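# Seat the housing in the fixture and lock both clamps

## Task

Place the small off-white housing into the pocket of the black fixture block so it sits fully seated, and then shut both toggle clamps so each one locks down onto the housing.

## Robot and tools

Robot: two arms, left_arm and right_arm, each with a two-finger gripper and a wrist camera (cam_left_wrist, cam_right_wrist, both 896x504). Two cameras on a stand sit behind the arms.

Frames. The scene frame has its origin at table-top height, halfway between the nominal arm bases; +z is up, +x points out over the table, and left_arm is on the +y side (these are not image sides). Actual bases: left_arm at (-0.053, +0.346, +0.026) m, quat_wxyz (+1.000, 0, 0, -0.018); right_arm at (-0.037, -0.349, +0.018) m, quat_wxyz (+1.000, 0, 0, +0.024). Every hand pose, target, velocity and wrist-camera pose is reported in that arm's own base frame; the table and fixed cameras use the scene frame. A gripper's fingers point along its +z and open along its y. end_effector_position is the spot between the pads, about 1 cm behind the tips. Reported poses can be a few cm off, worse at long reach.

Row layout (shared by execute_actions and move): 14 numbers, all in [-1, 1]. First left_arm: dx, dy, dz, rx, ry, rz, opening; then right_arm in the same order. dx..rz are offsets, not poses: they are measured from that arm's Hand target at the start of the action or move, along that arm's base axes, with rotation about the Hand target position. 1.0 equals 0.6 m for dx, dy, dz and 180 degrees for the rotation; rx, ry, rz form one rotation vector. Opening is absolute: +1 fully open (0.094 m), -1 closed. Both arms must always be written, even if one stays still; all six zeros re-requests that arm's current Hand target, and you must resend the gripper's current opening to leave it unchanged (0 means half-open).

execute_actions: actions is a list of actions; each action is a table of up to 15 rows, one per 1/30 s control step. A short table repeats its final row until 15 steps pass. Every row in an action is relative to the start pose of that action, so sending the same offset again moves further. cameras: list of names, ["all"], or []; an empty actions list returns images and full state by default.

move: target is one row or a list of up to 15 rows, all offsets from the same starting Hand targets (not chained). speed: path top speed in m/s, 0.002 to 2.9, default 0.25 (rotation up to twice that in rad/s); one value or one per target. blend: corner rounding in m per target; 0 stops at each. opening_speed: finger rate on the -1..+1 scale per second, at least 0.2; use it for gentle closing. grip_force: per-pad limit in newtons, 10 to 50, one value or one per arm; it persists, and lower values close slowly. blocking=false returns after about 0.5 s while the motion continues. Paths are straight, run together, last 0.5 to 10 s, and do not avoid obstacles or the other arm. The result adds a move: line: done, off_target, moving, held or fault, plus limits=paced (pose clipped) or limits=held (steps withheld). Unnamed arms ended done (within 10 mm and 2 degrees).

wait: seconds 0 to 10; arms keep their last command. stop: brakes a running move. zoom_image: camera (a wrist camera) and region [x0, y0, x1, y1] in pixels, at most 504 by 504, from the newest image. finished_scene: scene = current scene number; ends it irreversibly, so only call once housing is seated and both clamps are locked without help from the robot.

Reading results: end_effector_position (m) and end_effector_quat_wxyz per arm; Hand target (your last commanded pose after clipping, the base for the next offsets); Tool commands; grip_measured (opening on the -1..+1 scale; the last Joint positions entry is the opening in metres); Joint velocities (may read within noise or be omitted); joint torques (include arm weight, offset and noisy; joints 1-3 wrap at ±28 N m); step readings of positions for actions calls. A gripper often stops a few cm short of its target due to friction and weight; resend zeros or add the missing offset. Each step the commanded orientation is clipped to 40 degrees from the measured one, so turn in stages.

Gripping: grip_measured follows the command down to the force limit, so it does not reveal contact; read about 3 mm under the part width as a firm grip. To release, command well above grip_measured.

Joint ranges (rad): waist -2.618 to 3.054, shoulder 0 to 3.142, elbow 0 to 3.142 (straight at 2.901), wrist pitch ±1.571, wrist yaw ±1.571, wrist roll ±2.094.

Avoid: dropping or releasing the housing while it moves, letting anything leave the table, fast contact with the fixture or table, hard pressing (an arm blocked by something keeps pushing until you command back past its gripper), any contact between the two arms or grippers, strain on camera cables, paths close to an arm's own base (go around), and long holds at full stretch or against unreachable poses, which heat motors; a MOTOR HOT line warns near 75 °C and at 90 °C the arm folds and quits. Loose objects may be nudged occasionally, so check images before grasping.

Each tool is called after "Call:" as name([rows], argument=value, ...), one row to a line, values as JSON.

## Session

Call:
execute_actions(actions=[])

Scene clock: 0.00 s.
left_arm: end_effector_position=(+0.2005, -0.2686, +0.4138) grip_measured=+1.000 end_effector_quat_wxyz=(+0.489, +0.112, +0.804, -0.319) | right_arm: end_effector_position=(+0.2460, +0.1268, +0.3474) grip_measured=+1.000 end_effector_quat_wxyz=(+0.392, +0.070, +0.906, +0.146)
Joint positions: left_arm=[-1.147 1.09 1.451 -0.714 -0.406 -0.584 0.094] | right_arm=[0.655 1.09 1.535 -1.188 0.282 0.685 0.094]
Joint velocities: within noise
Joint torques (N m): no reading
Heat: left arm: 30 °C; right arm: 30 °C.
Hand target: left_arm +0.1997, -0.2657, +0.4123; +0.488, +0.114, +0.806, -0.314 | right_arm +0.2455, +0.1251, +0.3526; +0.399, +0.071, +0.902, +0.148
Tool commands: left_gripper/opening=+1.0 right_gripper/opening=+1.0
camera_calibration:
cam_left_wrist: T_world_to_cam=[[-0.482981, -0.773161, 0.411037, -0.278869], [-0.751259, 0.124742, -0.648112, 0.489682], [0.449821, -0.621821, -0.641092, 0.0867352], [0, 0, 0, 1]] pos_world=[0.194174, -0.222761, 0.4876]
cam_right_wrist: T_world_to_cam=[[-0.0197397, -0.941168, -0.337361, 0.242331], [-0.939365, 0.132999, -0.316077, 0.359161], [0.34235, 0.310666, -0.886726, 0.274563], [0, 0, 0, 1]] pos_world=[0.24817, 0.0950088, 0.438738]

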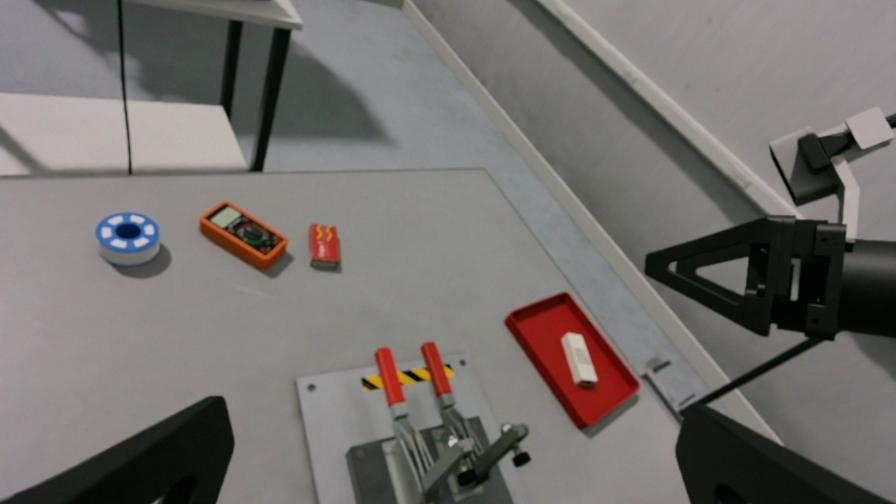

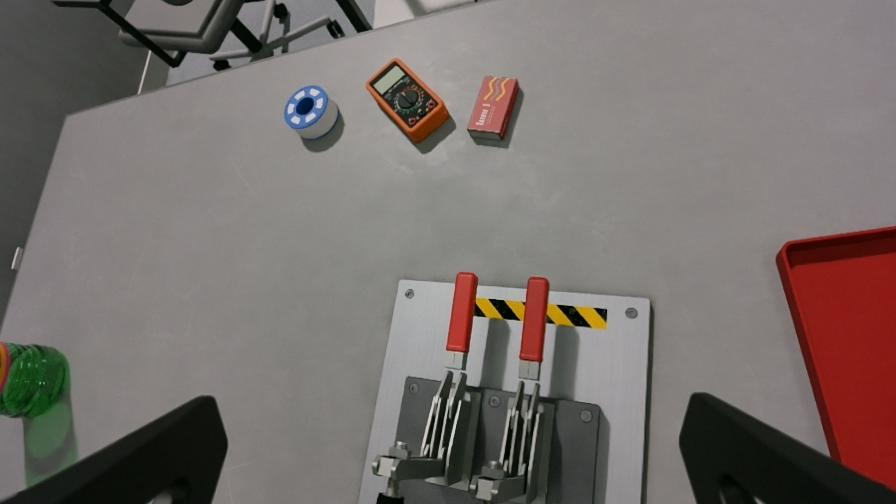

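Call:
move(target=[-0.061,-0.0105,-0.612,0.0085,-0.1283,-0.3072,1,-0.0442,-0.410,-0.2543,-0.0764,0.1214,-0.139,1], speed=0.2, cameras=["all"])

Scene clock: 7.03 s.
left_arm: end_effector_position=(+0.1611, -0.2720, +0.0476) grip_measured=+1.000 end_effector_quat_wxyz=(+0.435, +0.539, +0.554, -0.462) | right_arm: end_effector_position=(+0.2179, -0.1189, +0.2049) grip_measured=+1.000 end_effector_quat_wxyz=(+0.252, +0.243, +0.935, -0.064)
Joint positions: left_arm=[-0.531 1.975 0.166 1.425 1.023 0.288 0.094] | right_arm=[-0.503 1.024 1.097 -1.118 0 0.006 0.094]
Joint torques (N m): left_arm=[0.64 -5.23 3.25 1.53 0.29 -0.03] | right_arm=[-0.54 -1.07 4.14 1.15 -0.02 -0.1]
Heat: left arm: 31 °C; right arm: 30 °C.
Hand target: left_arm +0.1632, -0.2720, +0.0452; +0.432, +0.537, +0.556, -0.465 | right_arm +0.2190, -0.1208, +0.2001; +0.250, +0.242, +0.935, -0.065
Off the commanded pose: left_arm 0.003 m, 1 deg | right_arm 0.005 m, 0 deg.
move: done
camera_calibration:
cam_left_wrist: T_world_to_cam=[[-0.998657, -0.000296765, 0.0518137, 0.160315], [-0.0423918, 0.579681, -0.81374, 0.240666], [-0.0297939, -0.814844, -0.578915, -0.110629], [0, 0, 0, 1]] pos_world=[0.167006, -0.229607, 0.123488]
cam_right_wrist: T_world_to_cam=[[-0.497593, -0.867216, -0.0183525, 0.00995483], [-0.865532, 0.497796, -0.0552537, 0.294178], [0.0570527, -0.0116092, -0.998304, 0.280901], [0, 0, 0, 1]] pos_world=[0.243548, -0.134547, 0.296862]

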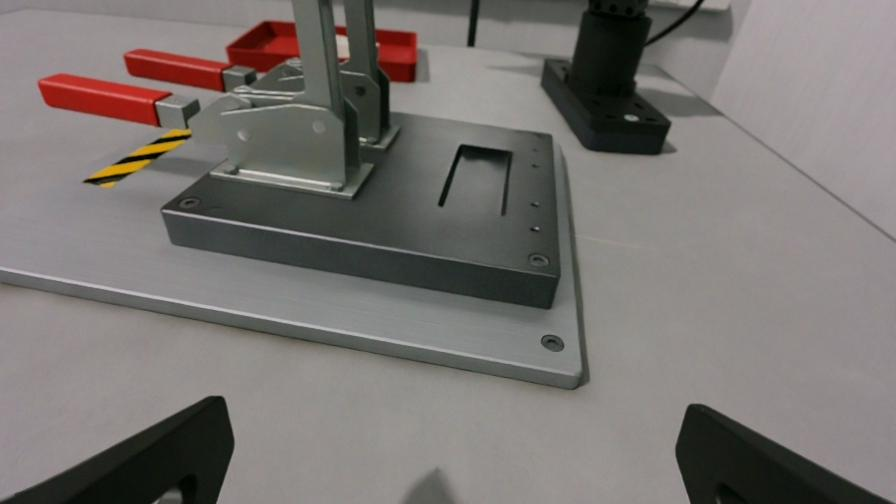

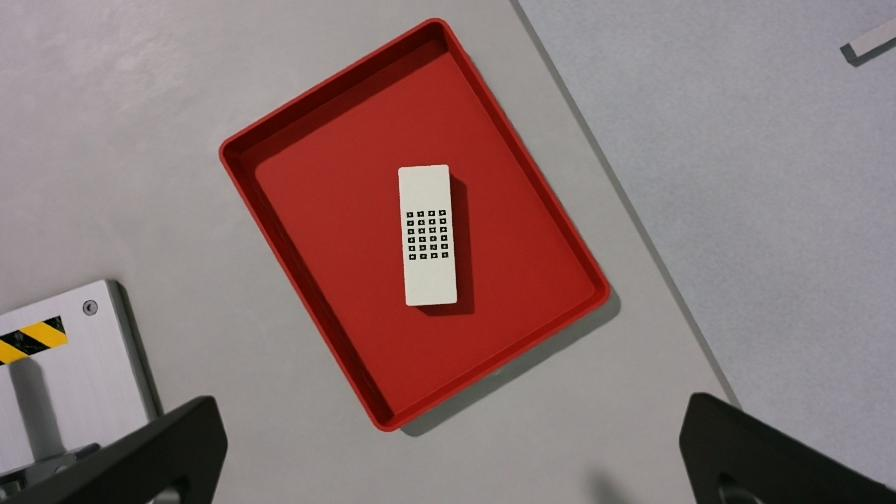

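Call:
zoom_image(camera="cam_right_wrist", region=[350, 140, 510, 330])

Call:
zoom_image(camera="cam_left_wrist", region=[380, 110, 600, 290])

Scaled by 2.653 from the camera's 896x504 image, which has a finer 1280x720 frame.

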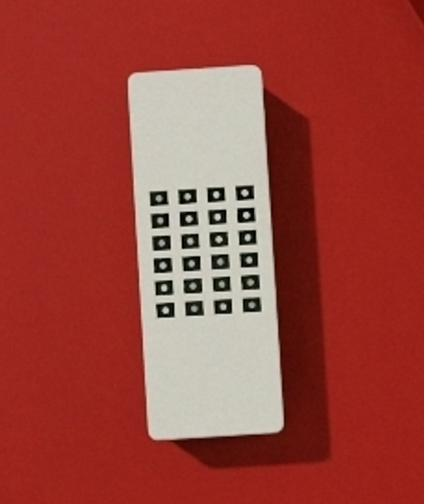

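Scaled by 2.291 from the camera's 896x504 image, which has a finer 1280x720 frame.

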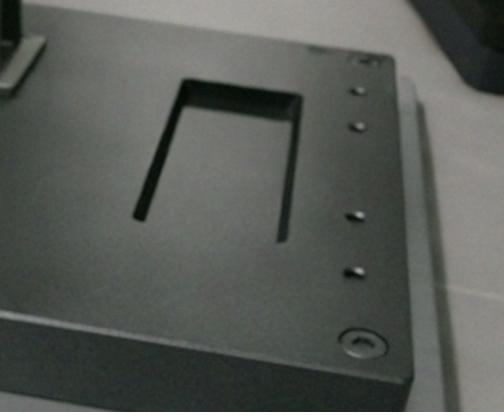

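Call:
move(target=[0,0,0,0,0,0,1,0.092,-0.0175,-0.1835,0.078,0.1469,0.0121,0.3], speed=0.15, cameras=["cam_right_wrist"])

Scene clock: 14.30 s.
left_arm: end_effector_position=(+0.1611, -0.2720, +0.0476) grip_measured=+1.000 end_effector_quat_wxyz=(+0.435, +0.539, +0.554, -0.462) | right_arm: end_effector_position=(+0.2651, -0.1293, +0.0843) grip_measured=+0.303 end_effector_quat_wxyz=(-0.008, +0.232, +0.973, +0.002)
Joint positions: left_arm=[-0.531 1.975 0.166 1.426 1.023 0.288 0.094] | right_arm=[-0.457 1.689 1.266 -1.163 0 0.011 0.061]
Joint torques (N m): left_arm=[0.76 -5.39 3.1 1.55 0.28 -0.03] | right_arm=[0.55 -5.18 7.56 0.04 -0.02 0.05]
Heat: left arm: 31 °C; right arm: 31 °C.
Hand target: left_arm +0.1631, -0.2719, +0.0451; +0.431, +0.537, +0.556, -0.465 | right_arm +0.2742, -0.1314, +0.0899; +0.000, +0.232, +0.973, +0.000
Off the commanded pose: left_arm 0.003 m, 1 deg | right_arm 0.011 m, 1 deg.
move: off_target (right_arm)
camera_calibration:
cam_right_wrist: T_world_to_cam=[[-0.467654, -0.883887, -0.00658136, 0.0111945], [-0.783002, 0.410799, 0.467067, 0.256394], [-0.410131, 0.223579, -0.884197, 0.302317], [0, 0, 0, 1]] pos_world=[0.329982, -0.163024, 0.147628]
Images, in order (width x height): cam_right_wrist 896x504.

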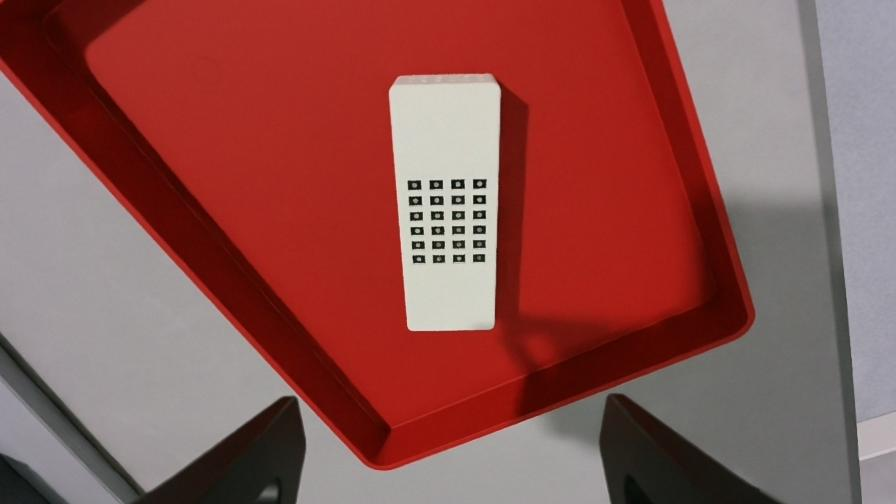

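Call:
zoom_image(camera="cam_right_wrist", region=[380, 60, 510, 160])

Scaled by 3.877 from the camera's 896x504 image, which has a finer 1280x720 frame.

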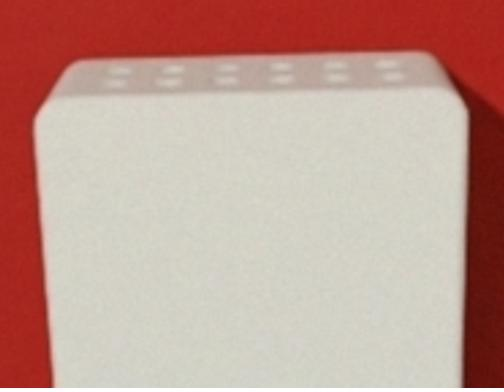

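Call:
move([
  [0,0,0,0,0,0,1,-0.0057,-0.0013,-0.1,0,0,0.0067,0.3],
  [0,0,0,0,0,0,1,-0.0057,-0.0013,-0.153,0,0,0.0067,0.3],
], speed=[0.1,0.05], blend=[0.01,0], cameras=["all"])

Scene clock: 21.20 s.
left_arm: end_effector_position=(+0.1611, -0.2720, +0.0476) grip_measured=+1.000 end_effector_quat_wxyz=(+0.435, +0.539, +0.554, -0.462) | right_arm: end_effector_position=(+0.2729, -0.1331, +0.0065) grip_measured=+0.303 end_effector_quat_wxyz=(+0.006, +0.225, +0.974, -0.002)
Joint positions: left_arm=[-0.531 1.975 0.166 1.426 1.023 0.288 0.094] | right_arm=[-0.457 1.794 1.062 -0.827 0 -0.003 0.061]
Joint torques (N m): left_arm=[0.46 -5.23 3.11 1.55 0.29 -0.04] | right_arm=[-0.09 -5.27 3.21 0.39 -0.01 -0.1]
Heat: left arm: 32 °C; right arm: 31 °C.
Hand target: left_arm +0.1631, -0.2719, +0.0451; +0.431, +0.537, +0.556, -0.465 | right_arm +0.2707, -0.1321, -0.0019; +0.000, +0.222, +0.975, +0.000
Off the commanded pose: left_arm 0.003 m, 1 deg | right_arm 0.009 m, 1 deg.
move: done
camera_calibration:
cam_left_wrist: T_world_to_cam=[[-0.998657, -0.000296765, 0.0518137, 0.16032], [-0.0423918, 0.579681, -0.81374, 0.240585], [-0.0297939, -0.814844, -0.578915, -0.110687], [0, 0, 0, 1]] pos_world=[0.167006, -0.229607, 0.123388]
cam_right_wrist: T_world_to_cam=[[-0.454608, -0.890662, -0.00725284, 0.00646883], [-0.80045, 0.404963, 0.44191, 0.304521], [-0.390655, 0.206701, -0.89703, 0.230049], [0, 0, 0, 1]] pos_world=[0.336565, -0.16511, 0.0718372]

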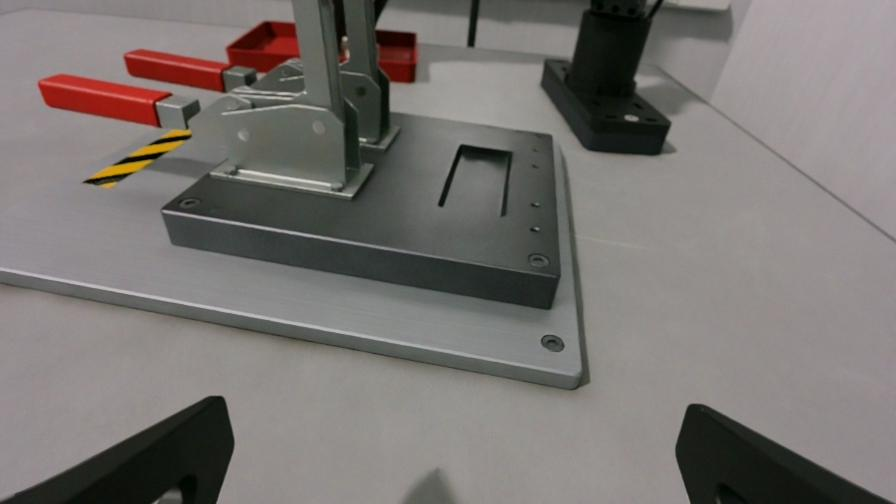

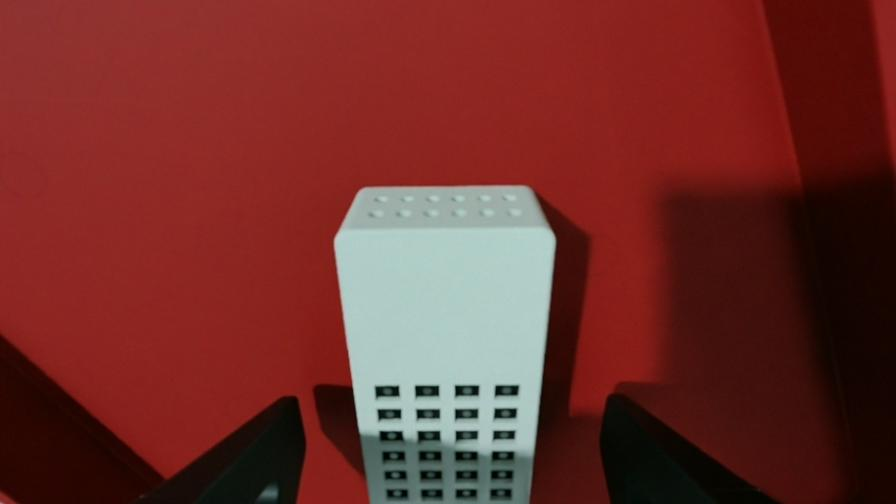

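Call:
move(target=[0,0,0,0,0,0,1,0,0,0,0,0,0,-0.55], opening_speed=0.5, grip_force=[50,35])

Call:
move([
  [0,0,0,0,0,0,1,0,0,0.2833,0,0,0,-0.55],
  [0,0,0,0,0,0,1,-0.176,0.27,0.32,0,0,0.29,-0.55],
  [0,0,0,0,0,0,1,-0.2325,0.5927,0.203,0,0,0.5833,-0.55],
  [0,0,0,0,0,0,1,-0.2162,0.5897,0.1365,0,0,0.5833,-0.55],
  [0,0,0,0,0,0,1,-0.2162,0.5897,0.0573,0,0,0.5833,-0.55],
], speed=[0.15,0.28,0.28,0.08,0.06], blend=[0.03,0.04,0,0,0], cameras=["all"])

Call:
zoom_image(camera="cam_right_wrist", region=[340, 80, 580, 280])

Call:
zoom_image(camera="cam_left_wrist", region=[380, 110, 600, 290])

Scene clock: 26.33 s.
left_arm: end_effector_position=(+0.1611, -0.2720, +0.0476) grip_measured=+1.000 end_effector_quat_wxyz=(+0.435, +0.539, +0.554, -0.462) | right_arm: end_effector_position=(+0.2730, -0.1331, +0.0065) grip_measured=-0.351 end_effector_quat_wxyz=(+0.006, +0.225, +0.974, -0.002)
Joint positions: left_arm=[-0.531 1.975 0.166 1.426 1.023 0.288 0.094] | right_arm=[-0.457 1.794 1.062 -0.826 0 -0.004 0.03]
Joint torques (N m): left_arm=[0.65 -5.26 3.22 1.57 0.26 -0.03] | right_arm=[-0.09 -5.29 3.21 0.36 -0.01 -0.09]
Heat: left arm: 32 °C; right arm: 31 °C.
Hand target: left_arm +0.1631, -0.2719, +0.0451; +0.431, +0.537, +0.556, -0.465 | right_arm +0.2707, -0.1321, -0.0019; +0.000, +0.222, +0.975, +0.000
Off the commanded pose: left_arm 0.003 m, 1 deg | right_arm 0.009 m, 1 deg.
grip_force (N): 50, 35
move: done

Scene clock: 33.63 s.
left_arm: end_effector_position=(+0.1611, -0.2720, +0.0476) grip_measured=+1.000 end_effector_quat_wxyz=(+0.435, +0.539, +0.554, -0.462) | right_arm: end_effector_position=(+0.1406, +0.2237, +0.0394) grip_measured=-0.351 end_effector_quat_wxyz=(+0.005, -0.638, +0.770, +0.001)
Joint positions: left_arm=[-0.531 1.975 0.166 1.426 1.023 0.288 0.094] | right_arm=[1.006 1.599 0.983 -0.945 0 -0.377 0.03]
Joint torques (N m): left_arm=[0.53 -5.31 3.25 1.56 0.3 -0.04] | right_arm=[-0.54 -4.16 3.47 0.35 -0.01 -0.11]
Heat: left arm: 33 °C; right arm: 31 °C.
Hand target: left_arm +0.1631, -0.2719, +0.0451; +0.431, +0.537, +0.556, -0.465 | right_arm +0.1409, +0.2216, +0.0324; +0.000, -0.638, +0.770, +0.000
Off the commanded pose: left_arm 0.003 m, 1 deg | right_arm 0.007 m, 1 deg.
grip_force (N): 50, 35
move: done
camera_calibration:
cam_left_wrist: T_world_to_cam=[[-0.998657, -0.000296765, 0.0518137, 0.16032], [-0.0423918, 0.579681, -0.81374, 0.240585], [-0.0297939, -0.814844, -0.578915, -0.110687], [0, 0, 0, 1]] pos_world=[0.167006, -0.229607, 0.123388]
cam_right_wrist: T_world_to_cam=[[0.978761, -0.204971, -0.00372563, -0.0906705], [-0.181937, -0.876858, 0.444992, 0.239292], [-0.0944775, -0.434863, -0.895527, 0.235905], [0, 0, 0, 1]] pos_world=[0.154569, 0.293827, 0.104438]

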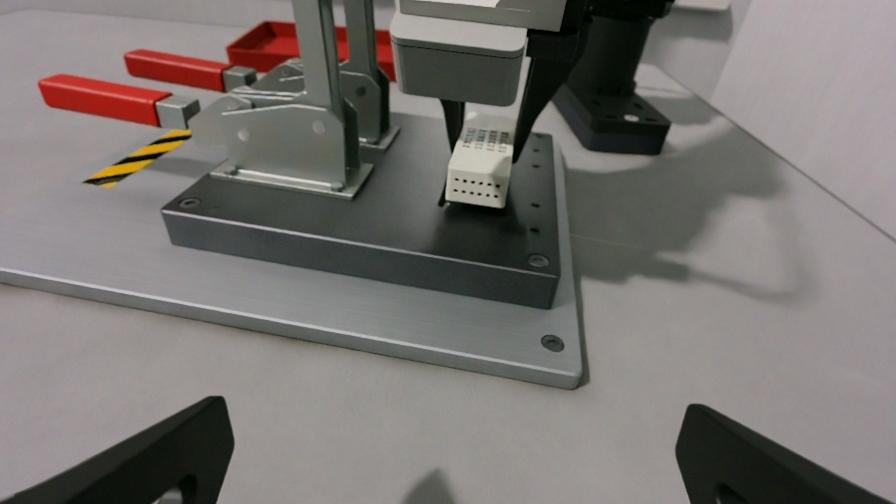

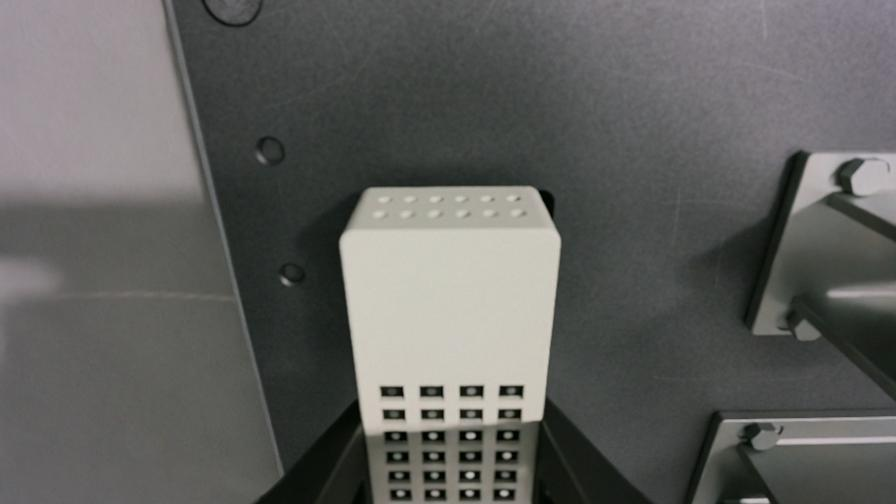

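Scaled by 2.100 from the camera's 896x504 image, which has a finer 1280x720 frame.

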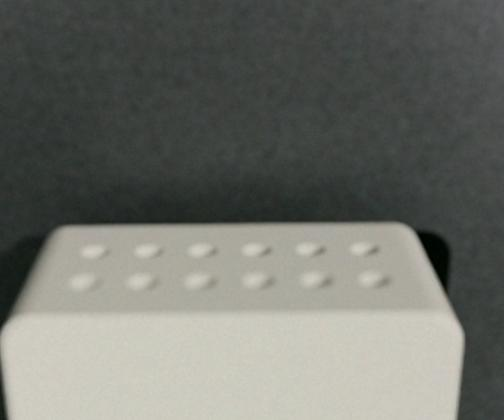

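Scaled by 2.291 from the camera's 896x504 image, which has a finer 1280x720 frame.

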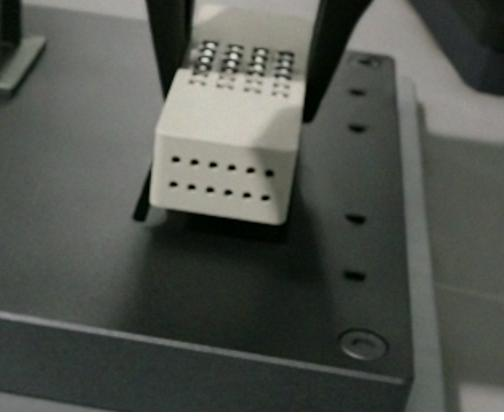

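Call:
move([
  [0,0,0,0,0,0,1,-0.0143,-0.0042,0.05,0,0,0,-0.55],
  [0,0,0,0,0,0,1,0.002,-0.0072,0.05,0,0,0,-0.55],
  [0,0,0,0,0,0,1,0.002,-0.0072,-0.008,0,0,0,-0.55],
], speed=[0.08,0.08,0.06], cameras=["all"])

Call:
zoom_image(camera="cam_right_wrist", region=[340, 80, 580, 280])

Call:
zoom_image(camera="cam_left_wrist", region=[380, 110, 600, 290])

Scene clock: 38.57 s.
left_arm: end_effector_position=(+0.1611, -0.2720, +0.0476) grip_measured=+1.000 end_effector_quat_wxyz=(+0.435, +0.539, +0.554, -0.462) | right_arm: end_effector_position=(+0.1421, +0.2192, +0.0344) grip_measured=-0.351 end_effector_quat_wxyz=(+0.005, -0.637, +0.771, +0.001)
Joint positions: left_arm=[-0.531 1.975 0.166 1.426 1.023 0.288 0.094] | right_arm=[0.992 1.596 0.958 -0.924 0.001 -0.39 0.03]
Joint torques (N m): left_arm=[0.66 -5.44 3.18 1.57 0.28 -0.06] | right_arm=[-0.44 -4.14 3.47 0.41 -0.01 -0.11]
Heat: left arm: 33 °C; right arm: 31 °C.
Hand target: left_arm +0.1631, -0.2719, +0.0451; +0.431, +0.537, +0.556, -0.465 | right_arm +0.1422, +0.2174, +0.0277; +0.000, -0.639, +0.770, +0.000
Off the commanded pose: left_arm 0.003 m, 1 deg | right_arm 0.007 m, 1 deg.
grip_force (N): 50, 35
move: done
camera_calibration:
cam_left_wrist: T_world_to_cam=[[-0.998657, -0.000296765, 0.0518137, 0.16032], [-0.0423918, 0.579681, -0.81374, 0.240585], [-0.0297939, -0.814844, -0.578915, -0.110687], [0, 0, 0, 1]] pos_world=[0.167006, -0.229607, 0.123388]
cam_right_wrist: T_world_to_cam=[[0.97862, -0.20565, -0.00339361, -0.0929919], [-0.182638, -0.876465, 0.445481, 0.237809], [-0.0945876, -0.435336, -0.895285, 0.229751], [0, 0, 0, 1]] pos_world=[0.156168, 0.289327, 0.0994378]

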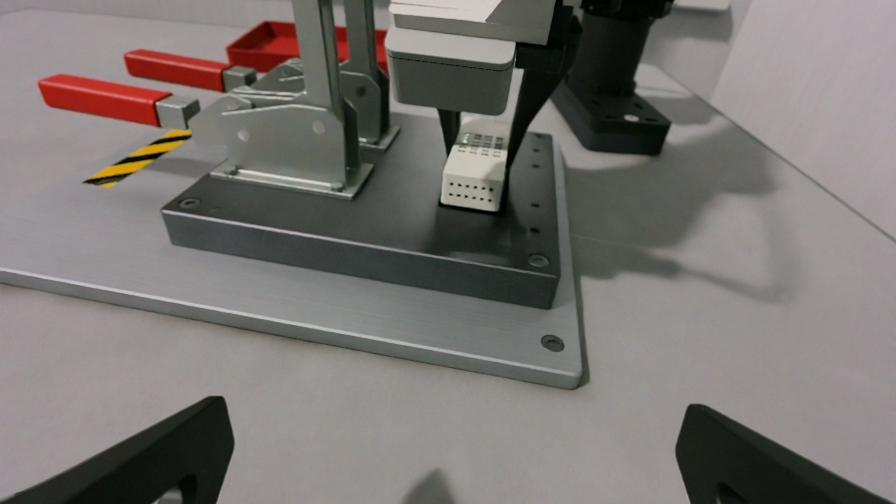

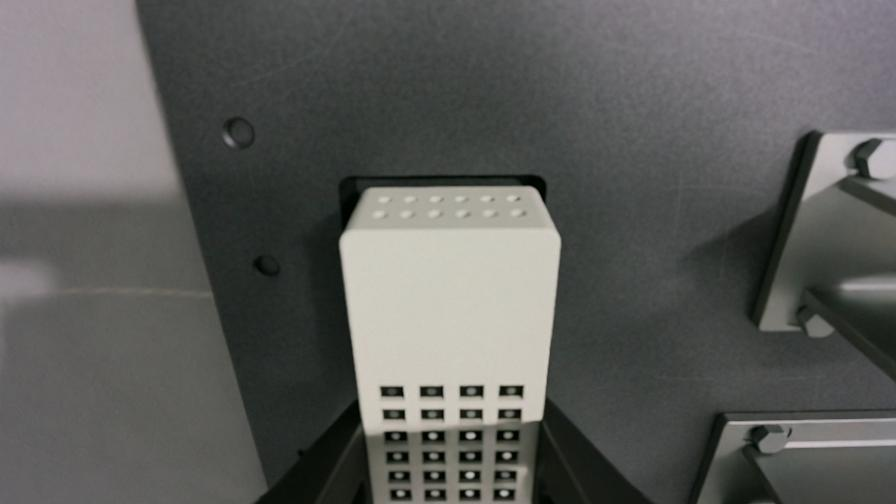

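Scaled by 2.100 from the camera's 896x504 image, which has a finer 1280x720 frame.

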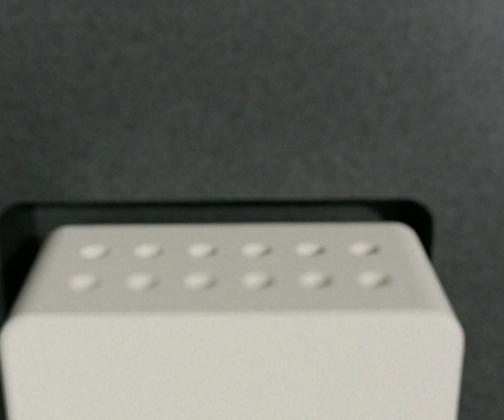

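Scaled by 2.291 from the camera's 896x504 image, which has a finer 1280x720 frame.

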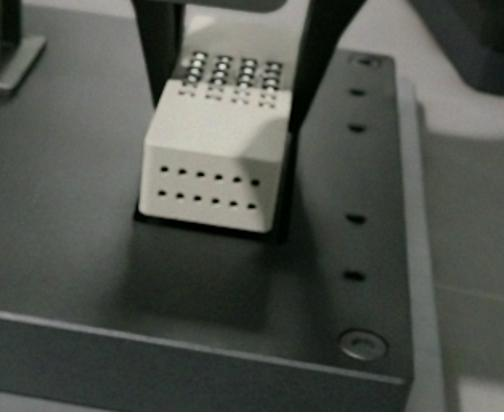

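Call:
move([
  [0,0,0,0,0,0,1,-0.018,0.003,0.045,0,0,0,-0.55],
  [0,0,0,0,0,0,1,-0.002,0,0.045,0,0,0,-0.55],
  [0,0,0,0,0,0,1,-0.002,0,0,0,0,0,-0.55],
  [0,0,0,0,0,0,1,-0.002,0,-0.018,0,0,0,-0.55],
], speed=[0.08,0.08,0.06,0.03], blend=[0,0,0.003,0], cameras=["all"])

Call:
zoom_image(camera="cam_right_wrist", region=[340, 80, 580, 280])

Call:
zoom_image(camera="cam_left_wrist", region=[380, 110, 600, 290])

Scene clock: 42.53 s.
left_arm: end_effector_position=(+0.1611, -0.2720, +0.0476) grip_measured=+1.000 end_effector_quat_wxyz=(+0.435, +0.539, +0.554, -0.462) | right_arm: end_effector_position=(+0.1396, +0.2163, +0.0312) grip_measured=-0.351 end_effector_quat_wxyz=(+0.000, -0.637, +0.771, -0.002)
Joint positions: left_arm=[-0.531 1.975 0.166 1.426 1.023 0.288 0.094] | right_arm=[0.996 1.597 0.946 -0.921 0.004 -0.386 0.03]
Joint torques (N m): left_arm=[0.57 -5.29 3.29 1.56 0.27 -0.03] | right_arm=[-0.43 -3.1 2.21 0.7 -0.05 -0.11]
Heat: left arm: 33 °C; right arm: 31 °C.
Hand target: left_arm +0.1631, -0.2719, +0.0451; +0.431, +0.537, +0.556, -0.465 | right_arm +0.1409, +0.2174, +0.0168; +0.000, -0.639, +0.770, +0.000
Off the commanded pose: left_arm 0.003 m, 1 deg | right_arm 0.014 m, 0 deg.
grip_force (N): 50, 35
move: off_target (right_arm)
camera_calibration:
cam_left_wrist: T_world_to_cam=[[-0.998657, -0.000296765, 0.0518137, 0.16032], [-0.0423918, 0.579681, -0.81374, 0.240585], [-0.0297939, -0.814844, -0.578915, -0.110687], [0, 0, 0, 1]] pos_world=[0.167006, -0.229607, 0.123388]
cam_right_wrist: T_world_to_cam=[[0.97861, -0.205674, -0.00450996, -0.0910935], [-0.181069, -0.871532, 0.455683, 0.234624], [-0.0976526, -0.445119, -0.890131, 0.227785], [0, 0, 0, 1]] pos_world=[0.153872, 0.287138, 0.0954333]

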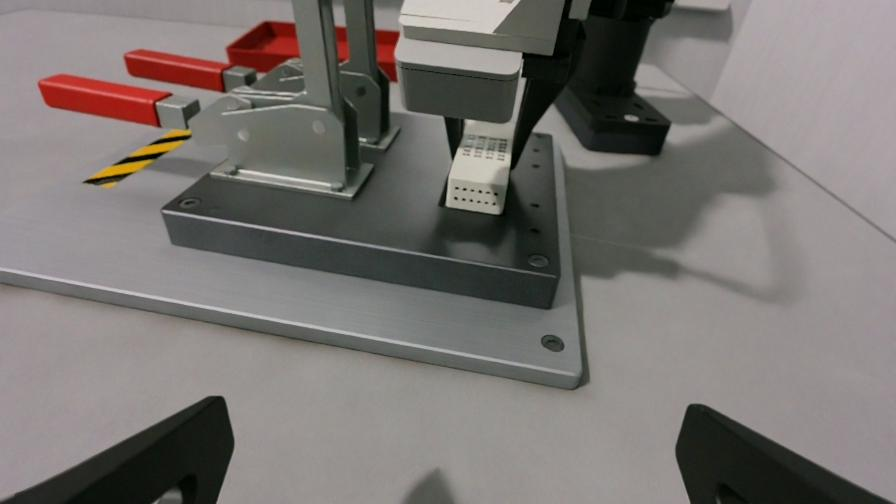

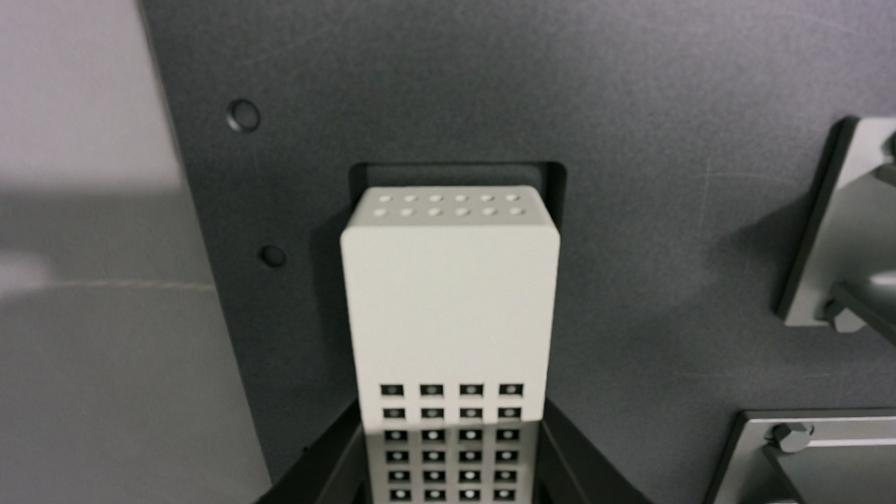

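Scaled by 2.100 from the camera's 896x504 image, which has a finer 1280x720 frame.

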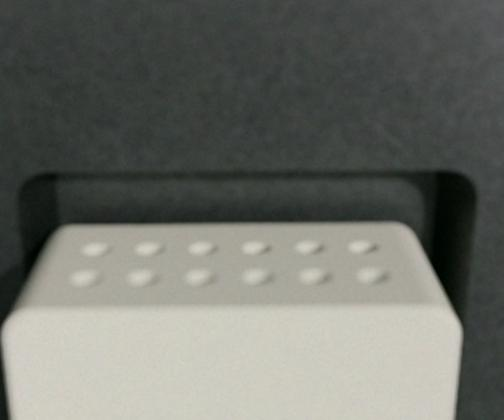

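Scaled by 2.291 from the camera's 896x504 image, which has a finer 1280x720 frame.

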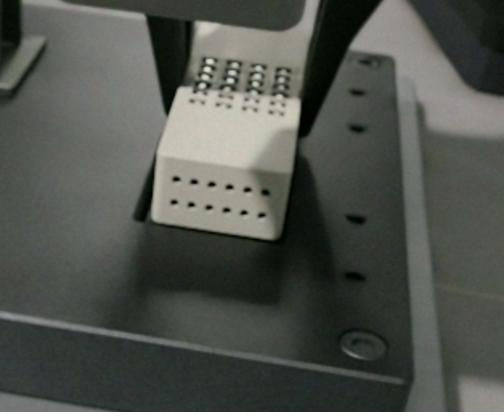

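Call:
move([
  [0,0,0,0,0,0,1,-0.0155,0.003,0.06,0,0,0,-0.55],
  [0,0,0,0,0,0,1,0.0008,0,0.06,0,0,0,-0.55],
  [0,0,0,0,0,0,1,0.0008,0,0.0155,0,0,0,-0.55],
], speed=[0.08,0.08,0.06], cameras=["all"])

Call:
zoom_image(camera="cam_right_wrist", region=[340, 80, 580, 280])

Call:
zoom_image(camera="cam_left_wrist", region=[380, 110, 600, 290])

Scene clock: 46.17 s.
left_arm: end_effector_position=(+0.1611, -0.2720, +0.0476) grip_measured=+1.000 end_effector_quat_wxyz=(+0.435, +0.539, +0.554, -0.462) | right_arm: end_effector_position=(+0.1431, +0.2186, +0.0333) grip_measured=-0.351 end_effector_quat_wxyz=(+0.007, -0.637, +0.771, -0.003)
Joint positions: left_arm=[-0.531 1.975 0.166 1.426 1.023 0.288 0.094] | right_arm=[0.994 1.596 0.954 -0.918 0.01 -0.387 0.03]
Joint torques (N m): left_arm=[0.51 -5.29 3.25 1.57 0.31 -0.04] | right_arm=[-0.42 -4.08 3.4 0.36 -0.11 -0.1]
Heat: left arm: 34 °C; right arm: 31 °C.
Hand target: left_arm +0.1631, -0.2719, +0.0451; +0.431, +0.537, +0.556, -0.465 | right_arm +0.1414, +0.2175, +0.0262; +0.000, -0.638, +0.770, +0.000
Off the commanded pose: left_arm 0.003 m, 1 deg | right_arm 0.007 m, 1 deg.
grip_force (N): 50, 35
move: done
camera_calibration:
cam_left_wrist: T_world_to_cam=[[-0.998657, -0.000296765, 0.0518137, 0.16032], [-0.0423918, 0.579681, -0.81374, 0.240585], [-0.0297939, -0.814844, -0.578915, -0.110687], [0, 0, 0, 1]] pos_world=[0.167006, -0.229607, 0.123388]
cam_right_wrist: T_world_to_cam=[[0.978511, -0.206104, 0.0060737, -0.0943393], [-0.187, -0.874634, 0.447266, 0.238108], [-0.086871, -0.438791, -0.89438, 0.228165], [0, 0, 0, 1]] pos_world=[0.156659, 0.288931, 0.0981419]

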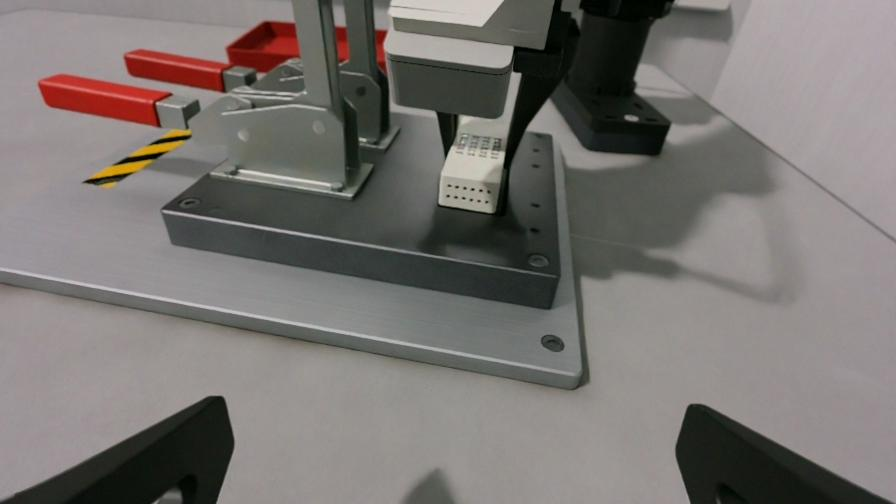

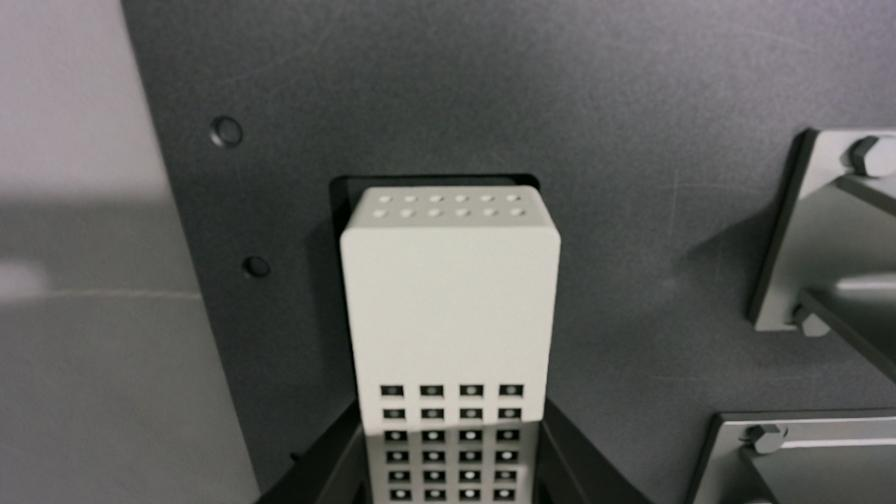

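Scaled by 2.100 from the camera's 896x504 image, which has a finer 1280x720 frame.

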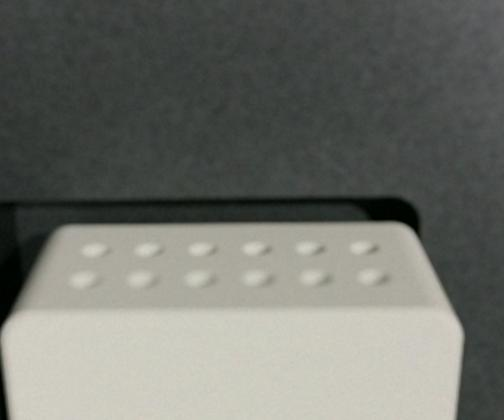

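Scaled by 2.291 from the camera's 896x504 image, which has a finer 1280x720 frame.

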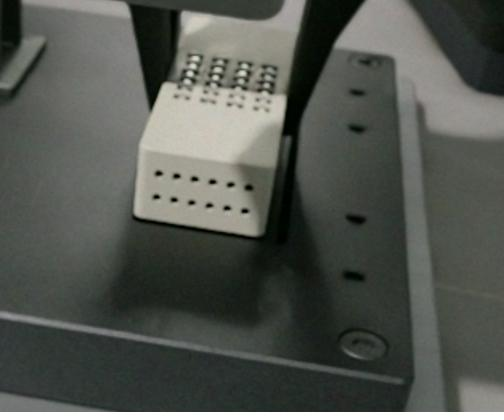

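Call:
move([
  [0,0,0,0,0,0,1,-0.0165,0.003,0.05,0.003,0.0156,0,-0.55],
  [0,0,0,0,0,0,1,-0.0008,0,0.05,0,0,0,-0.55],
  [0,0,0,0,0,0,1,-0.0008,0,0,0,0,0,-0.55],
], speed=[0.08,0.08,0.06], cameras=["all"])

Call:
zoom_image(camera="cam_right_wrist", region=[340, 80, 580, 280])

Call:
zoom_image(camera="cam_left_wrist", region=[380, 110, 600, 290])

Scene clock: 51.53 s.
left_arm: end_effector_position=(+0.1611, -0.2720, +0.0476) grip_measured=+1.000 end_effector_quat_wxyz=(+0.435, +0.539, +0.554, -0.462) | right_arm: end_effector_position=(+0.1404, +0.2198, +0.0330) grip_measured=-0.351 end_effector_quat_wxyz=(+0.004, -0.637, +0.771, +0.004)
Joint positions: left_arm=[-0.531 1.975 0.166 1.426 1.023 0.288 0.094] | right_arm=[0.994 1.596 0.952 -0.918 -0.006 -0.387 0.03]
Joint torques (N m): left_arm=[0.54 -5.3 3.25 1.58 0.28 -0.02] | right_arm=[-0.28 -4.14 3.41 0.33 0.06 -0.09]
Heat: left arm: 34 °C; right arm: 31 °C.
Hand target: left_arm +0.1631, -0.2719, +0.0451; +0.431, +0.537, +0.556, -0.465 | right_arm +0.1409, +0.2174, +0.0261; +0.000, -0.638, +0.770, +0.000
Off the commanded pose: left_arm 0.003 m, 1 deg | right_arm 0.007 m, 1 deg.
grip_force (N): 50, 35
move: done
camera_calibration:
cam_left_wrist: T_world_to_cam=[[-0.998657, -0.000296765, 0.0518137, 0.16032], [-0.0423918, 0.579681, -0.81374, 0.240585], [-0.0297939, -0.814844, -0.578915, -0.110687], [0, 0, 0, 1]] pos_world=[0.167006, -0.229607, 0.123388]
cam_right_wrist: T_world_to_cam=[[0.978518, -0.205935, -0.00971072, -0.0909294], [-0.180429, -0.878211, 0.442935, 0.238869], [-0.0997438, -0.431668, -0.896501, 0.22858], [0, 0, 0, 1]] pos_world=[0.154874, 0.289722, 0.0982355]

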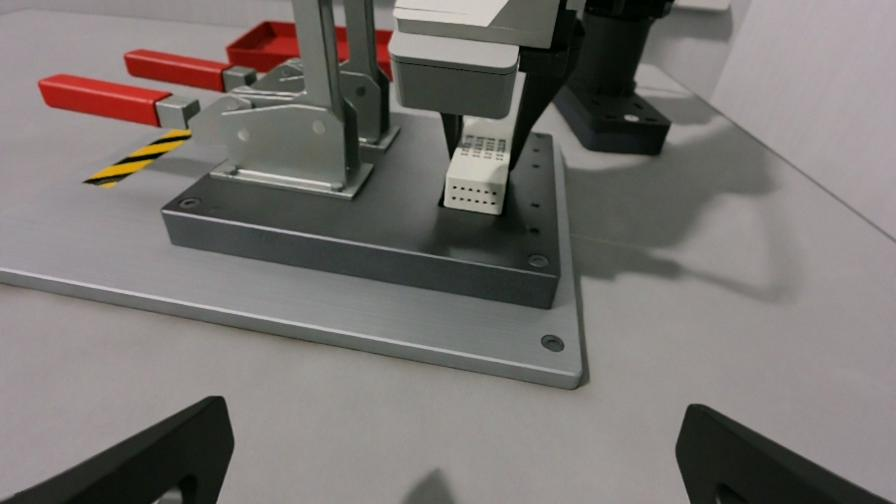

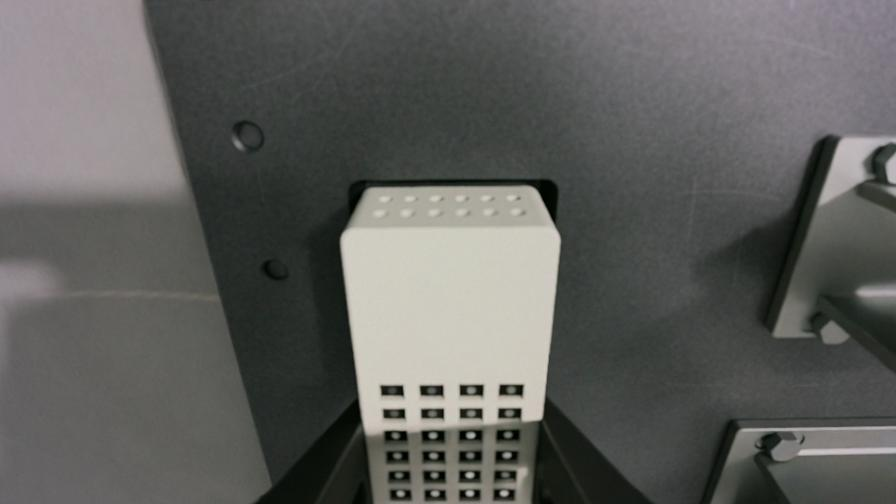

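Scaled by 2.100 from the camera's 896x504 image, which has a finer 1280x720 frame.

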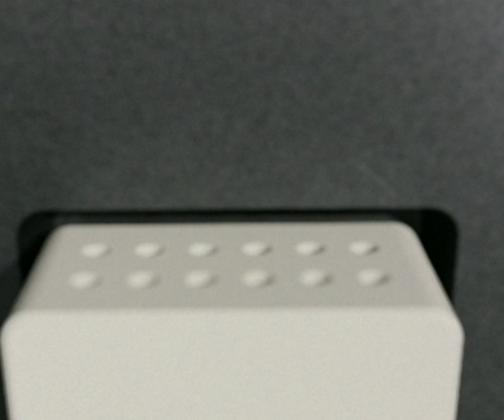

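Scaled by 2.291 from the camera's 896x504 image, which has a finer 1280x720 frame.

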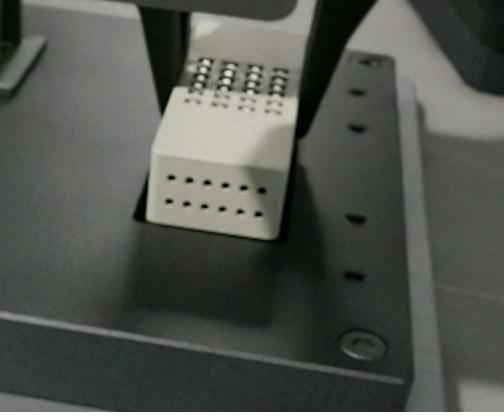

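Call:
move(target=[0,0,0,0,0,0,1,0.0008,-0.0004,-0.018,0,0,0,-0.55], speed=0.02, cameras=["all"])

Call:
zoom_image(camera="cam_right_wrist", region=[340, 80, 580, 280])

Call:
zoom_image(camera="cam_left_wrist", region=[380, 110, 600, 290])

Scene clock: 53.53 s.
left_arm: end_effector_position=(+0.1611, -0.2720, +0.0476) grip_measured=+1.000 end_effector_quat_wxyz=(+0.435, +0.539, +0.554, -0.462) | right_arm: end_effector_position=(+0.1405, +0.2194, +0.0278) grip_measured=-0.351 end_effector_quat_wxyz=(+0.004, -0.637, +0.771, +0.004)
Joint positions: left_arm=[-0.531 1.975 0.166 1.426 1.023 0.288 0.094] | right_arm=[0.994 1.604 0.938 -0.896 -0.004 -0.388 0.03]
Joint torques (N m): left_arm=[0.53 -5.33 3.28 1.58 0.28 -0.04] | right_arm=[-0.44 -3.36 2.48 0.56 0.04 -0.11]
Heat: left arm: 34 °C; right arm: 31 °C.
Hand target: left_arm +0.1631, -0.2719, +0.0451; +0.431, +0.537, +0.556, -0.465 | right_arm +0.1414, +0.2171, +0.0153; +0.000, -0.638, +0.770, +0.000
Off the commanded pose: left_arm 0.003 m, 1 deg | right_arm 0.013 m, 1 deg.
grip_force (N): 50, 35
move: off_target (right_arm)
camera_calibration:
cam_left_wrist: T_world_to_cam=[[-0.998657, -0.000296765, 0.0518137, 0.16032], [-0.0423918, 0.579681, -0.81374, 0.240585], [-0.0297939, -0.814844, -0.578915, -0.110687], [0, 0, 0, 1]] pos_world=[0.167006, -0.229607, 0.123388]
cam_right_wrist: T_world_to_cam=[[0.978595, -0.205627, -0.00831614, -0.0911937], [-0.180664, -0.877742, 0.443767, 0.240627], [-0.0985499, -0.432766, -0.896104, 0.223832], [0, 0, 0, 1]] pos_world=[0.154773, 0.289324, 0.093036]

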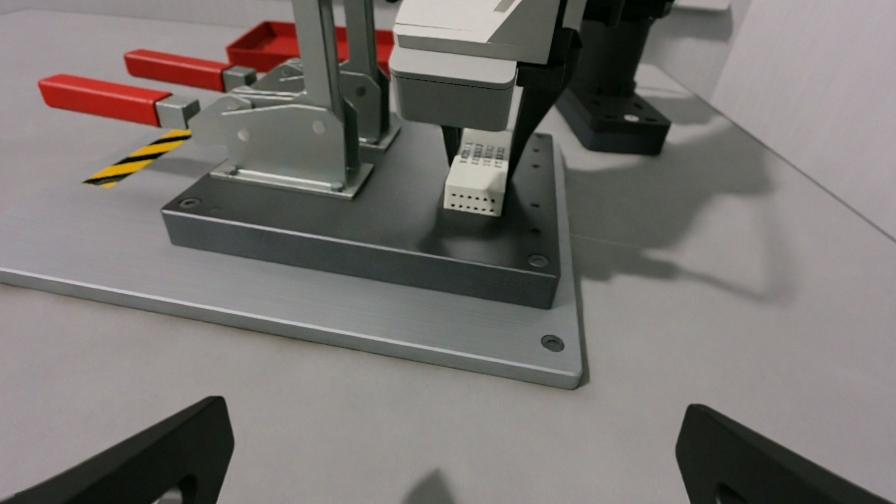

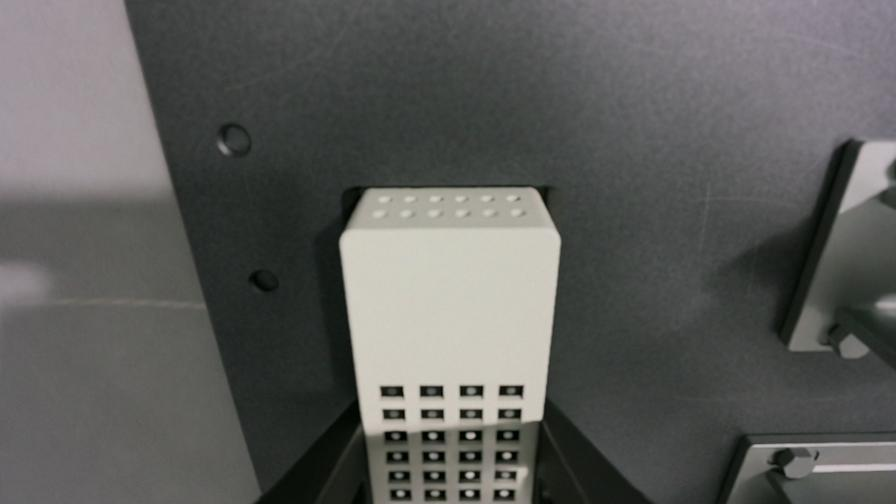

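Scaled by 2.100 from the camera's 896x504 image, which has a finer 1280x720 frame.

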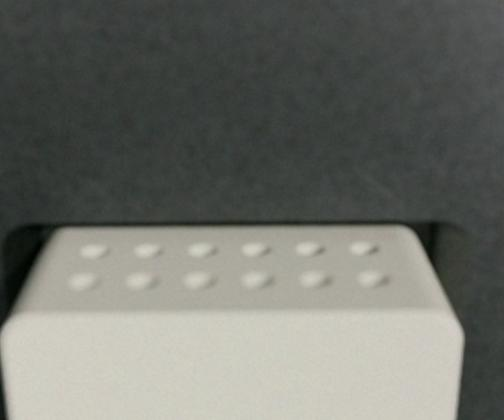

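Scaled by 2.291 from the camera's 896x504 image, which has a finer 1280x720 frame.

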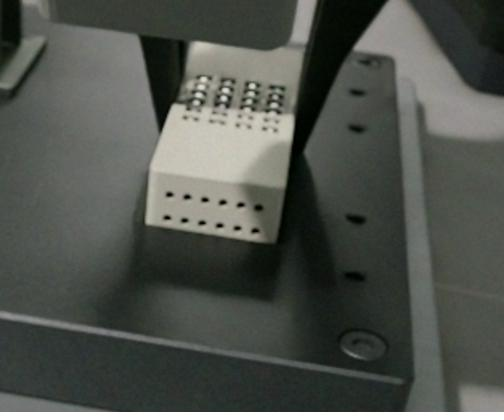

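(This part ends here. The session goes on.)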